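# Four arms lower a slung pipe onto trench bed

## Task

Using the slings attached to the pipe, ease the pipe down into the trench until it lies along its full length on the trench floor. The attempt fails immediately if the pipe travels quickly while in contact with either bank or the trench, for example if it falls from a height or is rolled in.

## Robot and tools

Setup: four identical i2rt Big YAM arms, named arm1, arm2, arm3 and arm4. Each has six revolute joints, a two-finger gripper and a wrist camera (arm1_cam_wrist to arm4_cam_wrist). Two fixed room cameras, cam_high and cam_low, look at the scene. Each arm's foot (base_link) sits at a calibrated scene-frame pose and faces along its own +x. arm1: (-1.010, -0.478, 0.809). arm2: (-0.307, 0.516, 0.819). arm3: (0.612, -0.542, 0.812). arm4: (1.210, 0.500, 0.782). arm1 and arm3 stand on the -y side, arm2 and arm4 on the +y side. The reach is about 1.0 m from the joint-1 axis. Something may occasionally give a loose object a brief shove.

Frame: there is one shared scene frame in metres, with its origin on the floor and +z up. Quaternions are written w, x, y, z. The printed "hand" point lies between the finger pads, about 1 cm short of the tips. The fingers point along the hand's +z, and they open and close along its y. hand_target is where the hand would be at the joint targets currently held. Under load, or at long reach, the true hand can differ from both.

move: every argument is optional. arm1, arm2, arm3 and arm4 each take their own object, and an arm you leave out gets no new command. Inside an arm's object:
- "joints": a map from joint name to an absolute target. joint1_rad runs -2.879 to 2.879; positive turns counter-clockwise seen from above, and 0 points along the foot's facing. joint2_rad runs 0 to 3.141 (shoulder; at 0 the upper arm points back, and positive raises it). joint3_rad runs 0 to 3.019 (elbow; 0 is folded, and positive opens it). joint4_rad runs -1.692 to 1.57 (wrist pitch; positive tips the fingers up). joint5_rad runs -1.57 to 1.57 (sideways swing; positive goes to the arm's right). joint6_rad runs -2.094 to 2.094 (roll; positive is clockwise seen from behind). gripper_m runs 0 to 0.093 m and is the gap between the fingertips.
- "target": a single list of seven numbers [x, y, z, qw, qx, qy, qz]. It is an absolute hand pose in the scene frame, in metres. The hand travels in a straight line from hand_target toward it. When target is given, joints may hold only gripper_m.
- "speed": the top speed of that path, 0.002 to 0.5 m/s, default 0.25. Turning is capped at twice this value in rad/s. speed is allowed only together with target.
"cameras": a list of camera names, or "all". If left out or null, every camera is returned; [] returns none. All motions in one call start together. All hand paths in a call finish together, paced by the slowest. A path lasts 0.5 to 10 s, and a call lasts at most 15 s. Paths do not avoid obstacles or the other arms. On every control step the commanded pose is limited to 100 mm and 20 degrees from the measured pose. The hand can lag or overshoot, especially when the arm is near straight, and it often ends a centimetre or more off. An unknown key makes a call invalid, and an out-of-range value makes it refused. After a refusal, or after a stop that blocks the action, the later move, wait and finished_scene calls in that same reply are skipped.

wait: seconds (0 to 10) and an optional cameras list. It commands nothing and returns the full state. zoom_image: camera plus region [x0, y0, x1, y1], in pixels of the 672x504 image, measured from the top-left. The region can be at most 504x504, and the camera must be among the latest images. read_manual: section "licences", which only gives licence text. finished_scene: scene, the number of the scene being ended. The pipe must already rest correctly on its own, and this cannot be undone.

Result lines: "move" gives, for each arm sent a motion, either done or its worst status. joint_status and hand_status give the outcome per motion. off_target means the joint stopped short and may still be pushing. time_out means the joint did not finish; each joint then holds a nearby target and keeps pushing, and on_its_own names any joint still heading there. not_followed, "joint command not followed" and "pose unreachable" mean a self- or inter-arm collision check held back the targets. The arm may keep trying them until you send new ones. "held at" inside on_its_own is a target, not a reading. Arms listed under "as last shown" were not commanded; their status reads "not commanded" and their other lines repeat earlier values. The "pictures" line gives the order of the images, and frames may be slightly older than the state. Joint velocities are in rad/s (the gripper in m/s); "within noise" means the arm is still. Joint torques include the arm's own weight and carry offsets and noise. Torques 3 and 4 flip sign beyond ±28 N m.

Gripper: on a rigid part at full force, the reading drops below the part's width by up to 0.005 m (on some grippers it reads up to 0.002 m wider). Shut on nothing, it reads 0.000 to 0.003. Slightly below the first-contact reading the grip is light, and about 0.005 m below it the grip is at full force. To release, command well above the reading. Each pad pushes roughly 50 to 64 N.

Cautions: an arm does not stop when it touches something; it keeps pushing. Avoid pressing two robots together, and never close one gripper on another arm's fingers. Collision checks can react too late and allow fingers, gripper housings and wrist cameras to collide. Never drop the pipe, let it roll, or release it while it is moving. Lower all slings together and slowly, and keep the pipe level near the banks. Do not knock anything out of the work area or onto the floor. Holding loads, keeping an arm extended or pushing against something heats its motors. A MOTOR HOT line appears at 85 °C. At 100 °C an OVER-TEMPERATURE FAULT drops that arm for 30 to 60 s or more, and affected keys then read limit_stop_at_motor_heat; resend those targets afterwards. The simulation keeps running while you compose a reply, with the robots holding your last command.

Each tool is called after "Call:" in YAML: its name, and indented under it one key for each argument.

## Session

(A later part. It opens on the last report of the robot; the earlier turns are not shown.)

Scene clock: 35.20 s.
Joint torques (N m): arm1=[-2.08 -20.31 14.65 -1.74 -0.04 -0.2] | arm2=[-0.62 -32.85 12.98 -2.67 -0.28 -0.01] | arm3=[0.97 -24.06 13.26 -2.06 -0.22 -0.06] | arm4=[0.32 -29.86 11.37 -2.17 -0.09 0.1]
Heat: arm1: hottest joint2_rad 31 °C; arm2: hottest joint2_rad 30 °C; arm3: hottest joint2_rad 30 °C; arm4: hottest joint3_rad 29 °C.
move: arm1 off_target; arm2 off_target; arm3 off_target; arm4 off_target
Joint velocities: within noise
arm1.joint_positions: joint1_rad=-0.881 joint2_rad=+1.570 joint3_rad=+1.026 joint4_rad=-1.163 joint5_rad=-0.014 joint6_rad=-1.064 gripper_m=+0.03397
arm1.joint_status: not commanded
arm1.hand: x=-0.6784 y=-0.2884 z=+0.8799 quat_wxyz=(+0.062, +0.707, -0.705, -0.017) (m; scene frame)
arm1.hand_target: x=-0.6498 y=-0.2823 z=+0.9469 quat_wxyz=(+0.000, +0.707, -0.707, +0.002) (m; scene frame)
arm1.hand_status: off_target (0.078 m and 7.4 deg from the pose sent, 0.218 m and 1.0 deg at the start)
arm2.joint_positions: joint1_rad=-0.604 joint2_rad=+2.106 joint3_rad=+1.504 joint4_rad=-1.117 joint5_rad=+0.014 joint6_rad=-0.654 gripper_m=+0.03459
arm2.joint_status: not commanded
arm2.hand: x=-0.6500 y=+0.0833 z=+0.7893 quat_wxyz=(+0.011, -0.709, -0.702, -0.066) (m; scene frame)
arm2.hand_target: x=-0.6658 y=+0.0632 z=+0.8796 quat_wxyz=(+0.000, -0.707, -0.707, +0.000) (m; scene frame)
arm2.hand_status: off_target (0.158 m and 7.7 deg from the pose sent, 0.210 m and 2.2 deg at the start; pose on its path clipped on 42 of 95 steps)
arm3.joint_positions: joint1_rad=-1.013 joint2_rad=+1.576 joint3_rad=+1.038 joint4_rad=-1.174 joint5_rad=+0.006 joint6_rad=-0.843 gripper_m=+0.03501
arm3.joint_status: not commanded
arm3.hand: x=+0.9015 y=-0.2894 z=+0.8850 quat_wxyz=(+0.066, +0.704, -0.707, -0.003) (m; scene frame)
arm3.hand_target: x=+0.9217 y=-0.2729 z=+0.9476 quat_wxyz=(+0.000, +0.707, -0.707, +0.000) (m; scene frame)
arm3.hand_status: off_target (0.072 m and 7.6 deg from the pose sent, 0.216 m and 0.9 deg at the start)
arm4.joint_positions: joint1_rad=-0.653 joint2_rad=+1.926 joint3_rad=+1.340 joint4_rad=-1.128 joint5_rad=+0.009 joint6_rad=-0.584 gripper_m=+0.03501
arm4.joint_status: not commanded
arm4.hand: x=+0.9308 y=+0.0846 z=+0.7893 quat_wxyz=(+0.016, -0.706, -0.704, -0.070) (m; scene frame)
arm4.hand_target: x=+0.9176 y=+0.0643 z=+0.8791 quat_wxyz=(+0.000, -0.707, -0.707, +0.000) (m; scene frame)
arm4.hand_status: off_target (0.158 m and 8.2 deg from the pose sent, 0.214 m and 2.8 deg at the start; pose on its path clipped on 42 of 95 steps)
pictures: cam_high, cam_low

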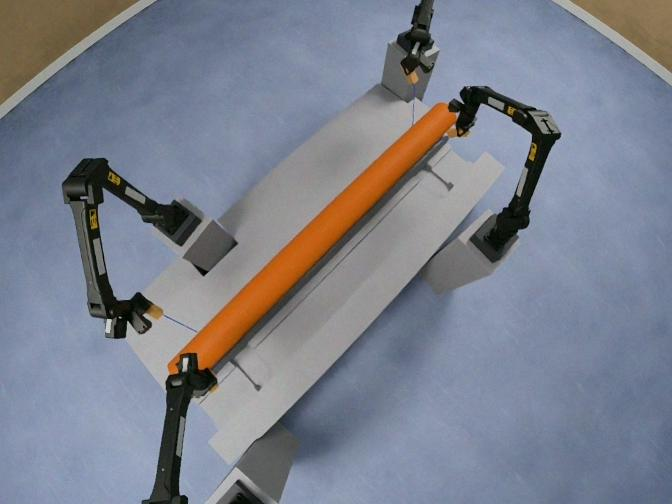

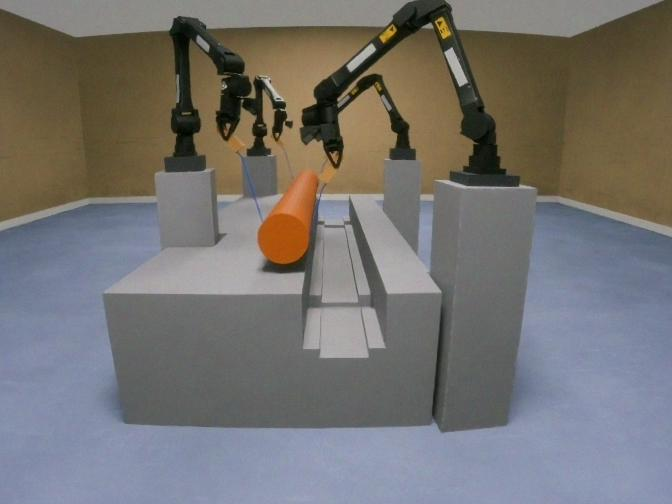

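Call:
move:
  arm1: {"target":[-0.650,-0.08,0.98,0,0.7071,-0.7071,0],"speed":0.09}
  arm2: {"target":[-0.666,0.27,0.885,0,0.7071,0.7071,0],"speed":0.09}
  arm3: {"target":[0.922,-0.07,0.98,0,0.7071,-0.7071,0],"speed":0.09}
  arm4: {"target":[0.918,0.27,0.885,0,0.7071,0.7071,0],"speed":0.09}
  cameras: ["cam_low","cam_high"]

Call:
move:
  arm1: {"target":[-0.650,-0.082,0.81,0,0.7071,-0.7071,0],"speed":0.09}
  arm2: {"target":[-0.666,0.27,0.72,0,0.7071,0.7071,0],"speed":0.09}
  arm3: {"target":[0.922,-0.072,0.81,0,0.7071,-0.7071,0],"speed":0.09}
  arm4: {"target":[0.918,0.27,0.72,0,0.7071,0.7071,0],"speed":0.09}
  cameras: ["cam_low","cam_high"]

Scene clock: 42.93 s.
Joint torques (N m): arm1=[-1.61 -23.12 16.55 -1.66 0.01 -0.08] | arm2=[-2.37 -23.06 10.14 -1.43 -0.04 -0.12] | arm3=[0.79 -30.86 14.5 -1.91 -0.19 -0.04] | arm4=[-0.85 -19.49 9.02 -0.96 0.09 -0.16]
Heat: arm1: hottest joint3_rad 33 °C; arm2: hottest joint2_rad 32 °C; arm3: hottest joint3_rad 31 °C; arm4: hottest joint3_rad 30 °C.
move: arm1 off_target; arm2 off_target; arm3 off_target; arm4 off_target
Joint velocities: within noise
arm1.joint_positions: joint1_rad=-0.554 joint2_rad=+1.817 joint3_rad=+1.435 joint4_rad=-1.312 joint5_rad=-0.017 joint6_rad=-0.739 gripper_m=+0.03397
arm1.joint_status: not commanded
arm1.hand: x=-0.6766 y=-0.1006 z=+0.9050 quat_wxyz=(+0.060, +0.708, -0.704, +0.003) (m; scene frame)
arm1.hand_target: x=-0.6546 y=-0.0850 z=+0.9788 quat_wxyz=(-0.002, +0.707, -0.707, +0.000) (m; scene frame)
arm1.hand_status: off_target (0.082 m and 6.9 deg from the pose sent, 0.233 m and 7.3 deg at the start)
arm2.joint_positions: joint1_rad=-0.877 joint2_rad=+1.726 joint3_rad=+1.051 joint4_rad=-1.009 joint5_rad=+0.013 joint6_rad=-0.938 gripper_m=+0.03459
arm2.joint_status: not commanded
arm2.hand: x=-0.6457 y=+0.2712 z=+0.8357 quat_wxyz=(-0.008, -0.706, -0.707, -0.050) (m; scene frame)
arm2.hand_target: x=-0.6645 y=+0.2707 z=+0.8825 quat_wxyz=(+0.001, -0.707, -0.707, +0.000) (m; scene frame)
arm2.hand_status: off_target (0.053 m and 5.8 deg from the pose sent, 0.210 m and 7.7 deg at the start)
arm3.joint_positions: joint1_rad=-0.738 joint2_rad=+1.917 joint3_rad=+1.561 joint4_rad=-1.354 joint5_rad=+0.004 joint6_rad=-0.576 gripper_m=+0.03501
arm3.joint_status: not commanded
arm3.hand: x=+0.9044 y=-0.0915 z=+0.9042 quat_wxyz=(+0.063, +0.707, -0.705, +0.014) (m; scene frame)
arm3.hand_target: x=+0.9187 y=-0.0749 z=+0.9786 quat_wxyz=(-0.001, +0.707, -0.707, +0.000) (m; scene frame)
arm3.hand_status: off_target (0.081 m and 7.4 deg from the pose sent, 0.240 m and 7.6 deg at the start)
arm4.joint_positions: joint1_rad=-0.946 joint2_rad=+1.506 joint3_rad=+0.915 joint4_rad=-1.086 joint5_rad=+0.006 joint6_rad=-0.870 gripper_m=+0.03501
arm4.joint_status: not commanded
arm4.hand: x=+0.9341 y=+0.2743 z=+0.8368 quat_wxyz=(-0.004, -0.710, -0.703, -0.054) (m; scene frame)
arm4.hand_target: x=+0.9193 y=+0.2708 z=+0.8821 quat_wxyz=(+0.001, -0.707, -0.707, +0.000) (m; scene frame)
arm4.hand_status: off_target (0.051 m and 6.3 deg from the pose sent, 0.209 m and 8.3 deg at the start)
pictures: cam_high, cam_low

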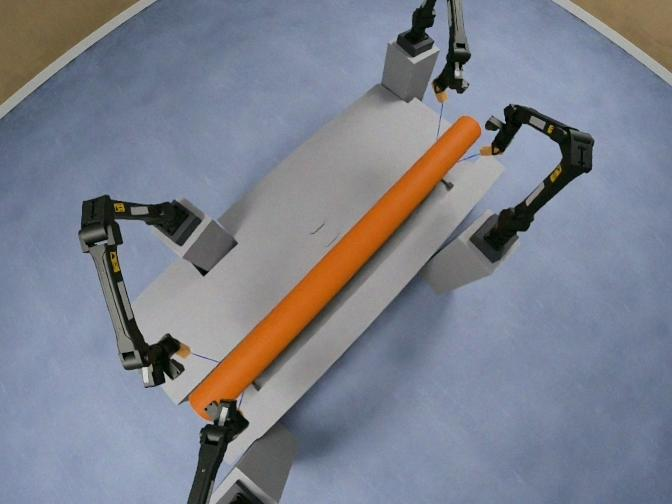

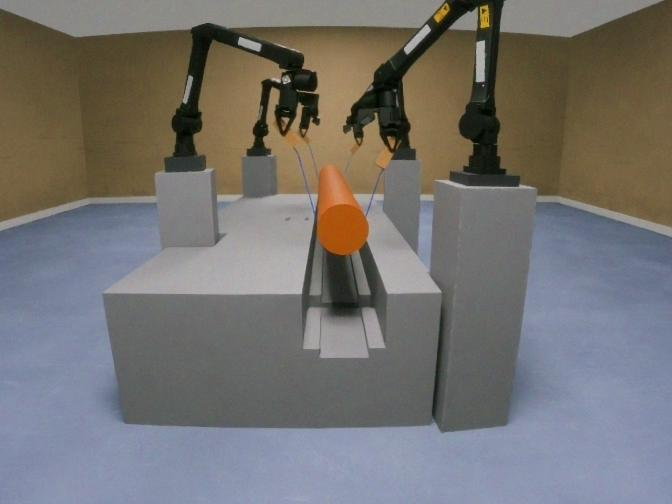

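Scene clock: 45.60 s.
Joint torques (N m): arm1=[-0.97 -25.41 9.06 -0.25 -0.03 -0.01] | arm2=[-2.73 -21.89 5.71 -1.03 -0.13 -0.05] | arm3=[0.44 -31.44 8.32 -0.75 -0.19 -0.06] | arm4=[-0.97 -18.14 4.94 -0.43 -0.01 -0.11]
Heat: arm1: hottest joint3_rad 34 °C; arm2: hottest joint2_rad 32 °C; arm3: hottest joint2_rad 31 °C; arm4: hottest joint3_rad 30 °C.
move: arm1 off_target; arm2 off_target; arm3 off_target; arm4 off_target
Joint velocities: within noise
arm1.joint_positions: joint1_rad=-0.554 joint2_rad=+2.006 joint3_rad=+1.303 joint4_rad=-0.955 joint5_rad=-0.016 joint6_rad=-0.739 gripper_m=+0.03397
arm1.joint_status: not commanded
arm1.hand: x=-0.6686 y=-0.0953 z=+0.7635 quat_wxyz=(+0.042, +0.708, -0.705, +0.002) (m; scene frame)
arm1.hand_target: x=-0.6511 y=-0.0833 z=+0.8089 quat_wxyz=(+0.000, +0.707, -0.707, +0.000) (m; scene frame)
arm1.hand_status: off_target (0.052 m and 4.9 deg from the pose sent, 0.100 m and 6.9 deg at the start)
arm2.joint_positions: joint1_rad=-0.877 joint2_rad=+2.014 joint3_rad=+0.959 joint4_rad=-0.588 joint5_rad=+0.014 joint6_rad=-0.949 gripper_m=+0.03459
arm2.joint_status: not commanded
arm2.hand: x=-0.6445 y=+0.2701 z=+0.6902 quat_wxyz=(-0.004, -0.703, -0.711, -0.030) (m; scene frame)
arm2.hand_target: x=-0.6654 y=+0.2703 z=+0.7187 quat_wxyz=(+0.001, -0.707, -0.707, +0.000) (m; scene frame)
arm2.hand_status: off_target (0.037 m and 3.5 deg from the pose sent, 0.118 m and 5.8 deg at the start)
arm3.joint_positions: joint1_rad=-0.738 joint2_rad=+2.083 joint3_rad=+1.406 joint4_rad=-0.993 joint5_rad=+0.004 joint6_rad=-0.575 gripper_m=+0.03501
arm3.joint_status: not commanded
arm3.hand: x=+0.9057 y=-0.0888 z=+0.7604 quat_wxyz=(+0.044, +0.707, -0.705, +0.010) (m; scene frame)
arm3.hand_target: x=+0.9210 y=-0.0733 z=+0.8091 quat_wxyz=(+0.000, +0.707, -0.707, +0.000) (m; scene frame)
arm3.hand_status: off_target (0.055 m and 5.1 deg from the pose sent, 0.098 m and 7.4 deg at the start)
arm4.joint_positions: joint1_rad=-0.946 joint2_rad=+1.799 joint3_rad=+0.766 joint4_rad=-0.603 joint5_rad=+0.007 joint6_rad=-0.877 gripper_m=+0.03501
arm4.joint_status: not commanded
arm4.hand: x=+0.9367 y=+0.2759 z=+0.6920 quat_wxyz=(-0.002, -0.708, -0.706, -0.034) (m; scene frame)
arm4.hand_target: x=+0.9185 y=+0.2704 z=+0.7185 quat_wxyz=(+0.001, -0.707, -0.707, +0.000) (m; scene frame)
arm4.hand_status: off_target (0.034 m and 3.9 deg from the pose sent, 0.118 m and 6.3 deg at the start)
pictures: cam_high, cam_low

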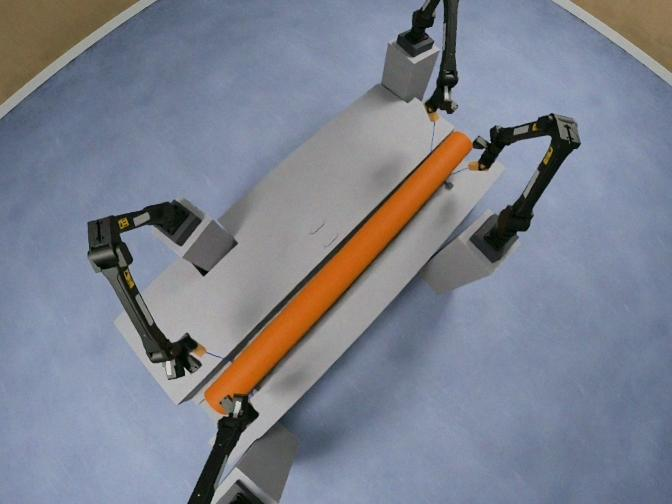

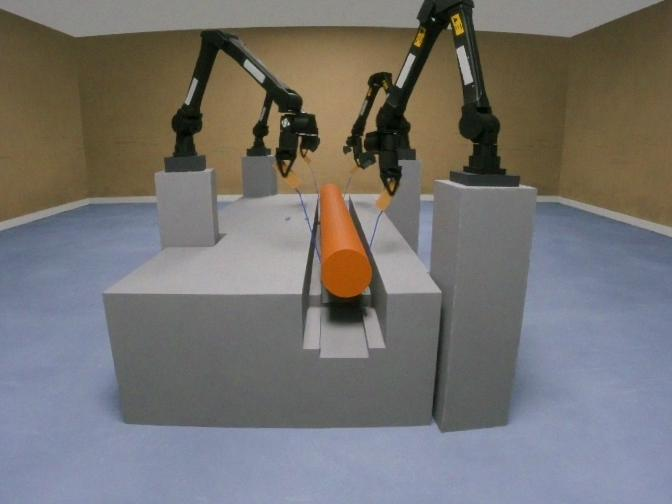

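Good; lower to slack, then place handles.

Call:
move:
  arm1: {"target":[-0.650,-0.088,0.645,0,0.7071,-0.7071,0],"speed":0.05}
  arm2: {"target":[-0.666,0.265,0.565,0,0.7071,0.7071,0],"speed":0.05}
  arm3: {"target":[0.922,-0.078,0.645,0,0.7071,-0.7071,0],"speed":0.05}
  arm4: {"target":[0.918,0.265,0.565,0,0.7071,0.7071,0],"speed":0.05}
  cameras: []

Call:
move:
  arm1: {"target":[-0.657,-0.098,0.575,0,0.7071,-0.7071,0],"speed":0.06}
  arm2: {"target":[-0.655,0.270,0.52,0,0.7071,0.7071,0],"speed":0.06}
  arm3: {"target":[0.918,-0.088,0.575,0,0.7071,-0.7071,0],"speed":0.06}
  arm4: {"target":[0.928,0.270,0.52,0,0.7071,0.7071,0],"speed":0.06}
  cameras: ["cam_low","cam_high"]

Scene clock: 53.03 s.
Joint torques (N m): arm1=[-1.67 -21.77 6.22 0.43 0.13 -0.03] | arm2=[-1.85 -18.32 4.59 -0.16 -0.19 0.05] | arm3=[0.15 -25.76 6.58 0.21 -0.19 -0.08] | arm4=[-0.44 -14.62 2.99 0.54 0.05 -0.01]
Heat: arm1: hottest joint3_rad 34 °C; arm2: hottest joint2_rad 32 °C; arm3: hottest joint2_rad 33 °C; arm4: hottest joint3_rad 30 °C.
move: arm1 off_target; arm2 off_target; arm3 off_target; arm4 off_target
Joint velocities: within noise
arm1.joint_positions: joint1_rad=-0.551 joint2_rad=+2.242 joint3_rad=+1.267 joint4_rad=-0.632 joint5_rad=-0.021 joint6_rad=-0.739 gripper_m=+0.03397
arm1.joint_status: not commanded
arm1.hand: x=-0.6665 y=-0.0930 z=+0.6329 quat_wxyz=(+0.017, +0.710, -0.704, -0.001) (m; scene frame)
arm1.hand_target: x=-0.6502 y=-0.0883 z=+0.6451 quat_wxyz=(+0.000, +0.707, -0.707, +0.000) (m; scene frame)
arm1.hand_status: off_target (0.021 m and 2.0 deg from the pose sent, 0.120 m and 4.9 deg at the start)
arm2.joint_positions: joint1_rad=-0.884 joint2_rad=+2.354 joint3_rad=+1.025 joint4_rad=-0.294 joint5_rad=+0.015 joint6_rad=-0.953 gripper_m=+0.03459
arm2.joint_status: not commanded
arm2.hand: x=-0.6464 y=+0.2707 z=+0.5588 quat_wxyz=(-0.002, -0.704, -0.710, -0.020) (m; scene frame)
arm2.hand_target: x=-0.6659 y=+0.2652 z=+0.5654 quat_wxyz=(+0.000, -0.707, -0.707, +0.000) (m; scene frame)
arm2.hand_status: off_target (0.021 m and 2.4 deg from the pose sent, 0.127 m and 3.5 deg at the start)
arm3.joint_positions: joint1_rad=-0.740 joint2_rad=+2.290 joint3_rad=+1.365 joint4_rad=-0.688 joint5_rad=+0.004 joint6_rad=-0.579 gripper_m=+0.03501
arm3.joint_status: not commanded
arm3.hand: x=+0.9081 y=-0.0864 z=+0.6372 quat_wxyz=(+0.016, +0.709, -0.705, +0.004) (m; scene frame)
arm3.hand_target: x=+0.9218 y=-0.0783 z=+0.6452 quat_wxyz=(+0.000, +0.707, -0.707, +0.000) (m; scene frame)
arm3.hand_status: off_target (0.018 m and 1.9 deg from the pose sent, 0.117 m and 5.2 deg at the start)
arm4.joint_positions: joint1_rad=-0.946 joint2_rad=+2.184 joint3_rad=+0.801 joint4_rad=-0.222 joint5_rad=+0.005 joint6_rad=-0.878 gripper_m=+0.03501
arm4.joint_status: not commanded
arm4.hand: x=+0.9338 y=+0.2721 z=+0.5614 quat_wxyz=(-0.002, -0.708, -0.706, -0.018) (m; scene frame)
arm4.hand_target: x=+0.9181 y=+0.2652 z=+0.5654 quat_wxyz=(+0.000, -0.707, -0.707, +0.000) (m; scene frame)
arm4.hand_status: off_target (0.018 m and 2.1 deg from the pose sent, 0.129 m and 3.9 deg at the start)
pictures: none
No camera images: "cameras" was empty.

Scene clock: 54.77 s.
Joint torques (N m): arm1=[-1.26 -18.02 5.44 1.07 0.03 -0.06] | arm2=[-1.44 -16.56 3.64 0.1 -0.04 0.08] | arm3=[0.32 -23.94 6.09 0.42 -0.2 -0.06] | arm4=[-0.03 -10.4 2.66 1.73 0.03 0.09]
Heat: arm1: hottest joint3_rad 34 °C; arm2: hottest joint2_rad 32 °C; arm3: hottest joint2_rad 33 °C; arm4: hottest joint3_rad 30 °C.
move: arm1 off_target; arm2 off_target; arm3 off_target; arm4 off_target
Joint velocities: within noise
arm1.joint_positions: joint1_rad=-0.561 joint2_rad=+2.334 joint3_rad=+1.267 joint4_rad=-0.505 joint5_rad=-0.019 joint6_rad=-0.739 gripper_m=+0.03397
arm1.joint_status: not commanded
arm1.hand: x=-0.6614 y=-0.0964 z=+0.5869 quat_wxyz=(-0.001, +0.707, -0.707, -0.001) (m; scene frame)
arm1.hand_target: x=-0.6573 y=-0.0982 z=+0.5753 quat_wxyz=(+0.000, +0.707, -0.707, +0.000) (m; scene frame)
arm1.hand_status: off_target (0.013 m and 0.1 deg from the pose sent, 0.059 m and 2.0 deg at the start)
arm2.joint_positions: joint1_rad=-0.886 joint2_rad=+2.446 joint3_rad=+1.047 joint4_rad=-0.204 joint5_rad=+0.010 joint6_rad=-0.954 gripper_m=+0.03459
arm2.joint_status: not commanded
arm2.hand: x=-0.6441 y=+0.2717 z=+0.5230 quat_wxyz=(-0.003, -0.705, -0.709, -0.010) (m; scene frame)
arm2.hand_target: x=-0.6548 y=+0.2702 z=+0.5202 quat_wxyz=(+0.000, -0.707, -0.707, +0.000) (m; scene frame)
arm2.hand_status: off_target (0.011 m and 1.3 deg from the pose sent, 0.040 m and 2.4 deg at the start)
arm3.joint_positions: joint1_rad=-0.747 joint2_rad=+2.400 joint3_rad=+1.365 joint4_rad=-0.563 joint5_rad=+0.004 joint6_rad=-0.585 gripper_m=+0.03501
arm3.joint_status: not commanded
arm3.hand: x=+0.9078 y=-0.0934 z=+0.5790 quat_wxyz=(+0.008, +0.708, -0.706, +0.002) (m; scene frame)
arm3.hand_target: x=+0.9178 y=-0.0882 z=+0.5753 quat_wxyz=(+0.000, +0.707, -0.707, +0.000) (m; scene frame)
arm3.hand_status: off_target (0.012 m and 1.0 deg from the pose sent, 0.063 m and 1.8 deg at the start)
arm4.joint_positions: joint1_rad=-0.947 joint2_rad=+2.265 joint3_rad=+0.812 joint4_rad=-0.138 joint5_rad=+0.005 joint6_rad=-0.881 gripper_m=+0.03501
arm4.joint_status: not commanded
arm4.hand: x=+0.9351 y=+0.2734 z=+0.5343 quat_wxyz=(-0.001, -0.707, -0.707, -0.011) (m; scene frame)
arm4.hand_target: x=+0.9284 y=+0.2703 z=+0.5208 quat_wxyz=(+0.000, -0.707, -0.707, +0.000) (m; scene frame)
arm4.hand_status: off_target (0.016 m and 1.2 deg from the pose sent, 0.042 m and 2.1 deg at the start)
pictures: cam_high, cam_low

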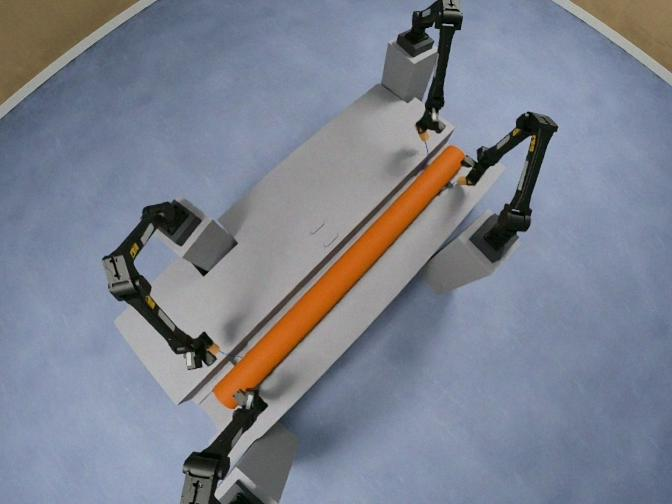

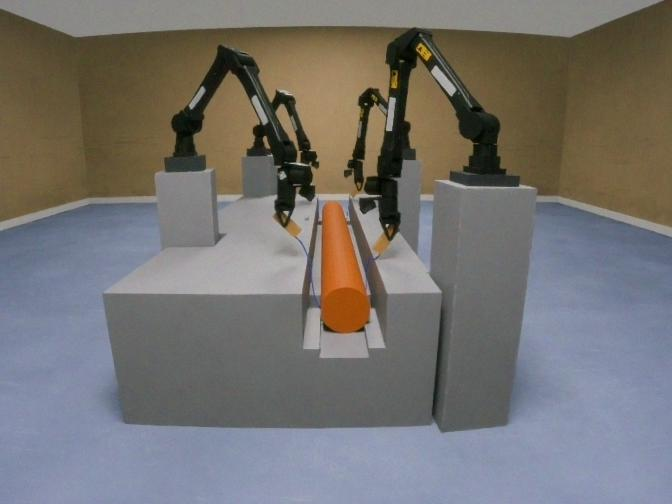

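Call:
move:
  arm1: {"target":[-0.657,-0.18,0.50,0,0.7071,-0.7071,0],"speed":0.2}
  arm2: {"target":[-0.660,0.292,0.495,0,0.7071,0.7071,0],"speed":0.2}
  arm3: {"target":[0.920,-0.18,0.50,0,0.7071,-0.7071,0],"speed":0.2}
  arm4: {"target":[0.922,0.290,0.49,0,0.7071,0.7071,0],"speed":0.2}
  cameras: []

Call:
move:
  arm1: {"target":[-0.657,-0.19,0.462,0,0.7071,-0.7071,0],"speed":0.06}
  arm2: {"target":[-0.660,0.300,0.465,0,0.7071,0.7071,0],"speed":0.06}
  arm3: {"target":[0.920,-0.19,0.464,0,0.7071,-0.7071,0],"speed":0.06}
  arm4: {"target":[0.920,0.298,0.465,0,0.7071,0.7071,0],"speed":0.06}
  cameras: []

Call:
move:
  arm1: {"joints":{"gripper_m":0.06}}
  arm2: {"joints":{"gripper_m":0.06}}
  arm3: {"joints":{"gripper_m":0.06}}
  arm4: {"joints":{"gripper_m":0.06}}
  cameras: []

Call:
move:
  arm1: {"target":[-0.657,-0.19,0.56,0,0.7071,-0.7071,0],"speed":0.2}
  arm2: {"target":[-0.652,0.300,0.56,0,0.7071,0.7071,0],"speed":0.2}
  arm3: {"target":[0.920,-0.19,0.56,0,0.7071,-0.7071,0],"speed":0.2}
  arm4: {"target":[0.930,0.302,0.56,0,0.7071,0.7071,0],"speed":0.2}
  cameras: ["cam_low","cam_high"]

Scene clock: 61.73 s.
Joint torques (N m): arm1=[-0.56 -17.67 2.48 1.1 0.09 -0.09] | arm2=[-3.37 -13.92 3.43 0.23 1.1 0.19] | arm3=[0.85 -21.3 2.74 0.57 0.14 -0.01] | arm4=[0.97 -13.86 0.72 0.66 0 0.01]
Heat: arm1: hottest joint2_rad 33 °C; arm2: hottest joint2_rad 33 °C; arm3: hottest joint2_rad 34 °C; arm4: hottest joint3_rad 30 °C.
move: arm1 off_target; arm2 off_target; arm3 off_target; arm4 done
Joint velocities: within noise
arm1.joint_positions: joint1_rad=-0.684 joint2_rad=+2.461 joint3_rad=+1.180 joint4_rad=-0.276 joint5_rad=-0.020 joint6_rad=-0.855 gripper_m=+0.03397
arm1.joint_status: not commanded
arm1.hand: x=-0.6505 y=-0.1719 z=+0.5150 quat_wxyz=(-0.009, +0.705, -0.709, -0.001) (m; scene frame)
arm1.hand_target: x=-0.6573 y=-0.1802 z=+0.5006 quat_wxyz=(+0.000, +0.707, -0.707, +0.000) (m; scene frame)
arm1.hand_status: off_target (0.018 m and 1.1 deg from the pose sent, 0.121 m and 0.1 deg at the start)
arm2.joint_positions: joint1_rad=-0.911 joint2_rad=+2.476 joint3_rad=+1.056 joint4_rad=-0.153 joint5_rad=-0.017 joint6_rad=-1.013 gripper_m=+0.03459
arm2.joint_status: not commanded
arm2.hand: x=-0.6515 y=+0.2732 z=+0.5114 quat_wxyz=(-0.014, -0.692, -0.721, +0.007) (m; scene frame)
arm2.hand_target: x=-0.6586 y=+0.2920 z=+0.4961 quat_wxyz=(+0.000, -0.707, -0.707, +0.000) (m; scene frame)
arm2.hand_status: off_target (0.026 m and 2.9 deg from the pose sent, 0.038 m and 1.3 deg at the start)
arm3.joint_positions: joint1_rad=-0.865 joint2_rad=+2.494 joint3_rad=+1.227 joint4_rad=-0.303 joint5_rad=-0.004 joint6_rad=-0.701 gripper_m=+0.03501
arm3.joint_status: not commanded
arm3.hand: x=+0.9215 y=-0.1726 z=+0.5111 quat_wxyz=(-0.005, +0.708, -0.707, -0.004) (m; scene frame)
arm3.hand_target: x=+0.9198 y=-0.1800 z=+0.5004 quat_wxyz=(+0.000, +0.707, -0.707, +0.000) (m; scene frame)
arm3.hand_status: off_target (0.013 m and 0.7 deg from the pose sent, 0.118 m and 1.0 deg at the start)
arm4.joint_positions: joint1_rad=-1.017 joint2_rad=+2.392 joint3_rad=+0.848 joint4_rad=-0.035 joint5_rad=+0.005 joint6_rad=-0.929 gripper_m=+0.03501
arm4.joint_status: not commanded
arm4.hand: x=+0.9225 y=+0.2949 z=+0.4922 quat_wxyz=(-0.001, -0.715, -0.699, -0.005) (m; scene frame)
arm4.hand_target: x=+0.9220 y=+0.2901 z=+0.4900 quat_wxyz=(+0.000, -0.707, -0.707, +0.000) (m; scene frame)
arm4.hand_status: done (0.005 m and 1.4 deg from the pose sent, 0.049 m and 1.3 deg at the start)
pictures: none
No camera images: "cameras" was empty.

Scene clock: 63.00 s.
Joint torques (N m): arm1=[0.73 -13.8 4.45 1.48 -0.01 0.04] | arm2=[-2.14 -14.62 3.04 0.25 0.66 0.16] | arm3=[1.44 -19.19 4.14 0.73 -0.05 0.08] | arm4=[-0.15 -12.04 1.24 0.76 0.22 0]
Heat: arm1: hottest joint2_rad 33 °C; arm2: hottest joint2_rad 33 °C; arm3: hottest joint2_rad 34 °C; arm4: hottest joint3_rad 30 °C.
move: arm1 off_target; arm2 off_target; arm3 off_target; arm4 done
Joint velocities: within noise
arm1.joint_positions: joint1_rad=-0.710 joint2_rad=+2.520 joint3_rad=+1.181 joint4_rad=-0.224 joint5_rad=-0.017 joint6_rad=-0.884 gripper_m=+0.03397
arm1.joint_status: not commanded
arm1.hand: x=-0.6511 y=-0.1897 z=+0.4894 quat_wxyz=(-0.007, +0.706, -0.708, +0.000) (m; scene frame)
arm1.hand_target: x=-0.6581 y=-0.1910 z=+0.4637 quat_wxyz=(+0.000, +0.707, -0.707, +0.000) (m; scene frame)
arm1.hand_status: off_target (0.028 m and 0.8 deg from the pose sent, 0.056 m and 1.1 deg at the start)
arm2.joint_positions: joint1_rad=-0.945 joint2_rad=+2.564 joint3_rad=+1.092 joint4_rad=-0.109 joint5_rad=-0.006 joint6_rad=-1.030 gripper_m=+0.03459
arm2.joint_status: not commanded
arm2.hand: x=-0.6543 y=+0.2899 z=+0.4782 quat_wxyz=(-0.009, -0.699, -0.715, +0.002) (m; scene frame)
arm2.hand_target: x=-0.6595 y=+0.3001 z=+0.4657 quat_wxyz=(+0.000, -0.707, -0.707, +0.000) (m; scene frame)
arm2.hand_status: off_target (0.018 m and 1.7 deg from the pose sent, 0.054 m and 2.9 deg at the start)
arm3.joint_positions: joint1_rad=-0.886 joint2_rad=+2.556 joint3_rad=+1.229 joint4_rad=-0.249 joint5_rad=+0.001 joint6_rad=-0.724 gripper_m=+0.03501
arm3.joint_status: not commanded
arm3.hand: x=+0.9209 y=-0.1899 z=+0.4829 quat_wxyz=(-0.002, +0.708, -0.706, -0.002) (m; scene frame)
arm3.hand_target: x=+0.9194 y=-0.1907 z=+0.4648 quat_wxyz=(+0.000, +0.707, -0.707, +0.000) (m; scene frame)
arm3.hand_status: off_target (0.019 m and 0.3 deg from the pose sent, 0.050 m and 0.7 deg at the start)
arm4.joint_positions: joint1_rad=-1.023 joint2_rad=+2.446 joint3_rad=+0.867 joint4_rad=+0.008 joint5_rad=-0.001 joint6_rad=-0.950 gripper_m=+0.03501
arm4.joint_status: not commanded
arm4.hand: x=+0.9222 y=+0.2957 z=+0.4744 quat_wxyz=(-0.003, -0.710, -0.705, +0.000) (m; scene frame)
arm4.hand_target: x=+0.9201 y=+0.2981 z=+0.4653 quat_wxyz=(+0.000, -0.707, -0.707, +0.000) (m; scene frame)
arm4.hand_status: done (0.010 m and 0.5 deg from the pose sent, 0.028 m and 1.4 deg at the start)
pictures: none
No camera images: "cameras" was empty.

Scene clock: 63.63 s.
Joint torques (N m): arm1=[0.38 -17.08 3.06 0.9 0.01 0.05] | arm2=[-1.49 -17.14 2.07 0.03 -0.08 0.17] | arm3=[1.38 -21.48 3.02 0.42 -0.05 0.07] | arm4=[-0.15 -14.21 0.49 0.7 0.1 0]
Heat: arm1: hottest joint2_rad 33 °C; arm2: hottest joint2_rad 33 °C; arm3: hottest joint2_rad 34 °C; arm4: hottest joint3_rad 30 °C.
move: arm1 done; arm2 done; arm3 done; arm4 done
Joint velocities: within noise
arm1.joint_positions: joint1_rad=-0.707 joint2_rad=+2.554 joint3_rad=+1.199 joint4_rad=-0.214 joint5_rad=-0.017 joint6_rad=-0.884 gripper_m=+0.05993
arm1.joint_status: all done
arm1.hand: x=-0.6538 y=-0.1904 z=+0.4760 quat_wxyz=(-0.003, +0.707, -0.707, +0.000) (m; scene frame)
arm1.hand_target: x=-0.6580 y=-0.1909 z=+0.4637 quat_wxyz=(+0.000, +0.707, -0.707, +0.000) (m; scene frame)
arm1.hand_status: not commanded
arm2.joint_positions: joint1_rad=-0.953 joint2_rad=+2.595 joint3_rad=+1.100 joint4_rad=-0.107 joint5_rad=+0.012 joint6_rad=-1.030 gripper_m=+0.05994
arm2.joint_status: all done
arm2.hand: x=-0.6503 y=+0.2997 z=+0.4664 quat_wxyz=(-0.003, -0.702, -0.713, -0.010) (m; scene frame)
arm2.hand_target: x=-0.6595 y=+0.3000 z=+0.4657 quat_wxyz=(+0.000, -0.707, -0.707, +0.000) (m; scene frame)
arm2.hand_status: not commanded
arm3.joint_positions: joint1_rad=-0.886 joint2_rad=+2.580 joint3_rad=+1.243 joint4_rad=-0.242 joint5_rad=+0.001 joint6_rad=-0.724 gripper_m=+0.05991
arm3.joint_status: all done
arm3.hand: x=+0.9204 y=-0.1906 z=+0.4736 quat_wxyz=(+0.000, +0.708, -0.706, -0.002) (m; scene frame)
arm3.hand_target: x=+0.9196 y=-0.1905 z=+0.4648 quat_wxyz=(+0.000, +0.707, -0.707, +0.000) (m; scene frame)
arm3.hand_status: not commanded
arm4.joint_positions: joint1_rad=-1.023 joint2_rad=+2.468 joint3_rad=+0.875 joint4_rad=+0.008 joint5_rad=+0.003 joint6_rad=-0.950 gripper_m=+0.05990
arm4.joint_status: all done
arm4.hand: x=+0.9259 y=+0.2990 z=+0.4670 quat_wxyz=(-0.002, -0.710, -0.705, -0.008) (m; scene frame)
arm4.hand_target: x=+0.9202 y=+0.2981 z=+0.4653 quat_wxyz=(+0.000, -0.707, -0.707, +0.000) (m; scene frame)
arm4.hand_status: not commanded
pictures: none
No camera images: "cameras" was empty.

Scene clock: 64.83 s.
Joint torques (N m): arm1=[-0.5 -17.08 2.73 0.21 -0.01 0.02] | arm2=[-0.5 -16.15 2.1 -0.83 -0.09 0.23] | arm3=[1.55 -21.25 3.1 -0.23 -0.08 0.08] | arm4=[0.44 -13.33 0.87 -0.18 0.08 0.1]
Heat: arm1: hottest joint2_rad 33 °C; arm2: hottest joint2_rad 33 °C; arm3: hottest joint2_rad 34 °C; arm4: hottest joint3_rad 30 °C.
move: arm1 off_target; arm2 done; arm3 off_target; arm4 done
Joint velocities: within noise
arm1.joint_positions: joint1_rad=-0.707 joint2_rad=+2.323 joint3_rad=+1.098 joint4_rad=-0.321 joint5_rad=-0.017 joint6_rad=-0.884 gripper_m=+0.05993
arm1.joint_status: not commanded
arm1.hand: x=-0.6477 y=-0.1835 z=+0.5668 quat_wxyz=(-0.015, +0.707, -0.707, +0.001) (m; scene frame)
arm1.hand_target: x=-0.6570 y=-0.1900 z=+0.5602 quat_wxyz=(+0.000, +0.707, -0.707, +0.000) (m; scene frame)
arm1.hand_status: off_target (0.013 m and 1.8 deg from the pose sent, 0.084 m and 0.4 deg at the start)
arm2.joint_positions: joint1_rad=-0.953 joint2_rad=+2.328 joint3_rad=+0.963 joint4_rad=-0.194 joint5_rad=+0.012 joint6_rad=-1.021 gripper_m=+0.05995
arm2.joint_status: not commanded
arm2.hand: x=-0.6589 y=+0.2959 z=+0.5631 quat_wxyz=(+0.002, -0.705, -0.709, +0.011) (m; scene frame)
arm2.hand_target: x=-0.6521 y=+0.2999 z=+0.5601 quat_wxyz=(+0.000, -0.707, -0.707, +0.000) (m; scene frame)
arm2.hand_status: done (0.009 m and 1.4 deg from the pose sent, 0.094 m and 1.5 deg at the start)
arm3.joint_positions: joint1_rad=-0.886 joint2_rad=+2.344 joint3_rad=+1.136 joint4_rad=-0.347 joint5_rad=+0.002 joint6_rad=-0.724 gripper_m=+0.05991
arm3.joint_status: not commanded
arm3.hand: x=+0.9264 y=-0.1845 z=+0.5675 quat_wxyz=(-0.012, +0.708, -0.706, -0.002) (m; scene frame)
arm3.hand_target: x=+0.9200 y=-0.1901 z=+0.5603 quat_wxyz=(+0.000, +0.707, -0.707, +0.000) (m; scene frame)
arm3.hand_status: off_target (0.011 m and 1.4 deg from the pose sent, 0.086 m and 0.2 deg at the start)
arm4.joint_positions: joint1_rad=-1.023 joint2_rad=+2.175 joint3_rad=+0.740 joint4_rad=-0.116 joint5_rad=+0.003 joint6_rad=-0.950 gripper_m=+0.05990
arm4.joint_status: not commanded
arm4.hand: x=+0.9248 y=+0.2989 z=+0.5603 quat_wxyz=(+0.001, -0.710, -0.705, +0.008) (m; scene frame)
arm4.hand_target: x=+0.9300 y=+0.3021 z=+0.5600 quat_wxyz=(+0.000, -0.707, -0.707, +0.000) (m; scene frame)
arm4.hand_status: done (0.006 m and 1.1 deg from the pose sent, 0.093 m and 1.0 deg at the start)
pictures: cam_high, cam_low

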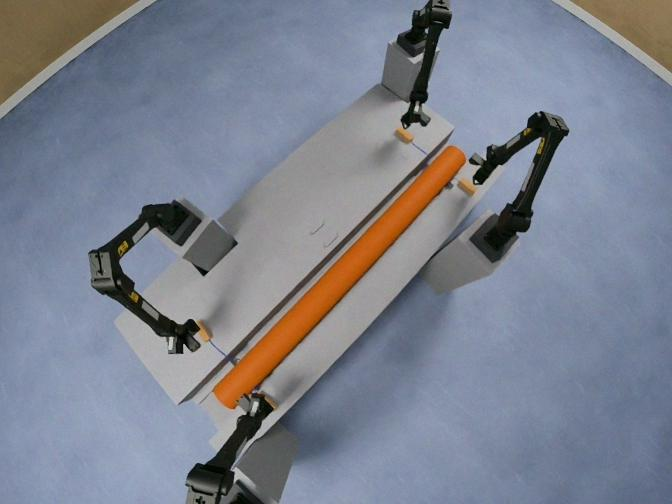

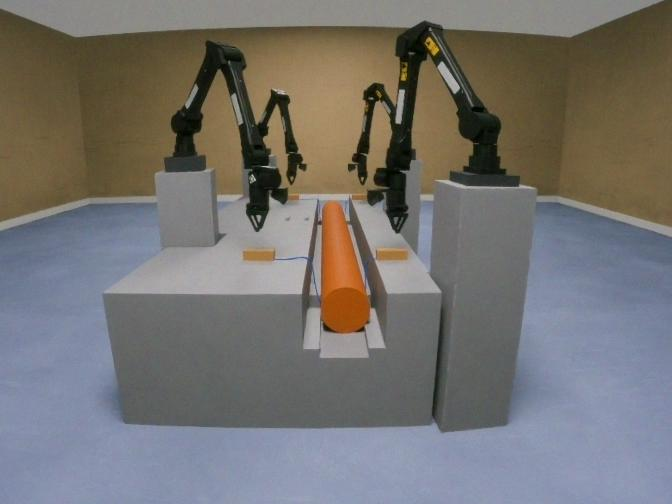

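Call:
finished_scene:
  scene: 2

The scene is finished: the task was done.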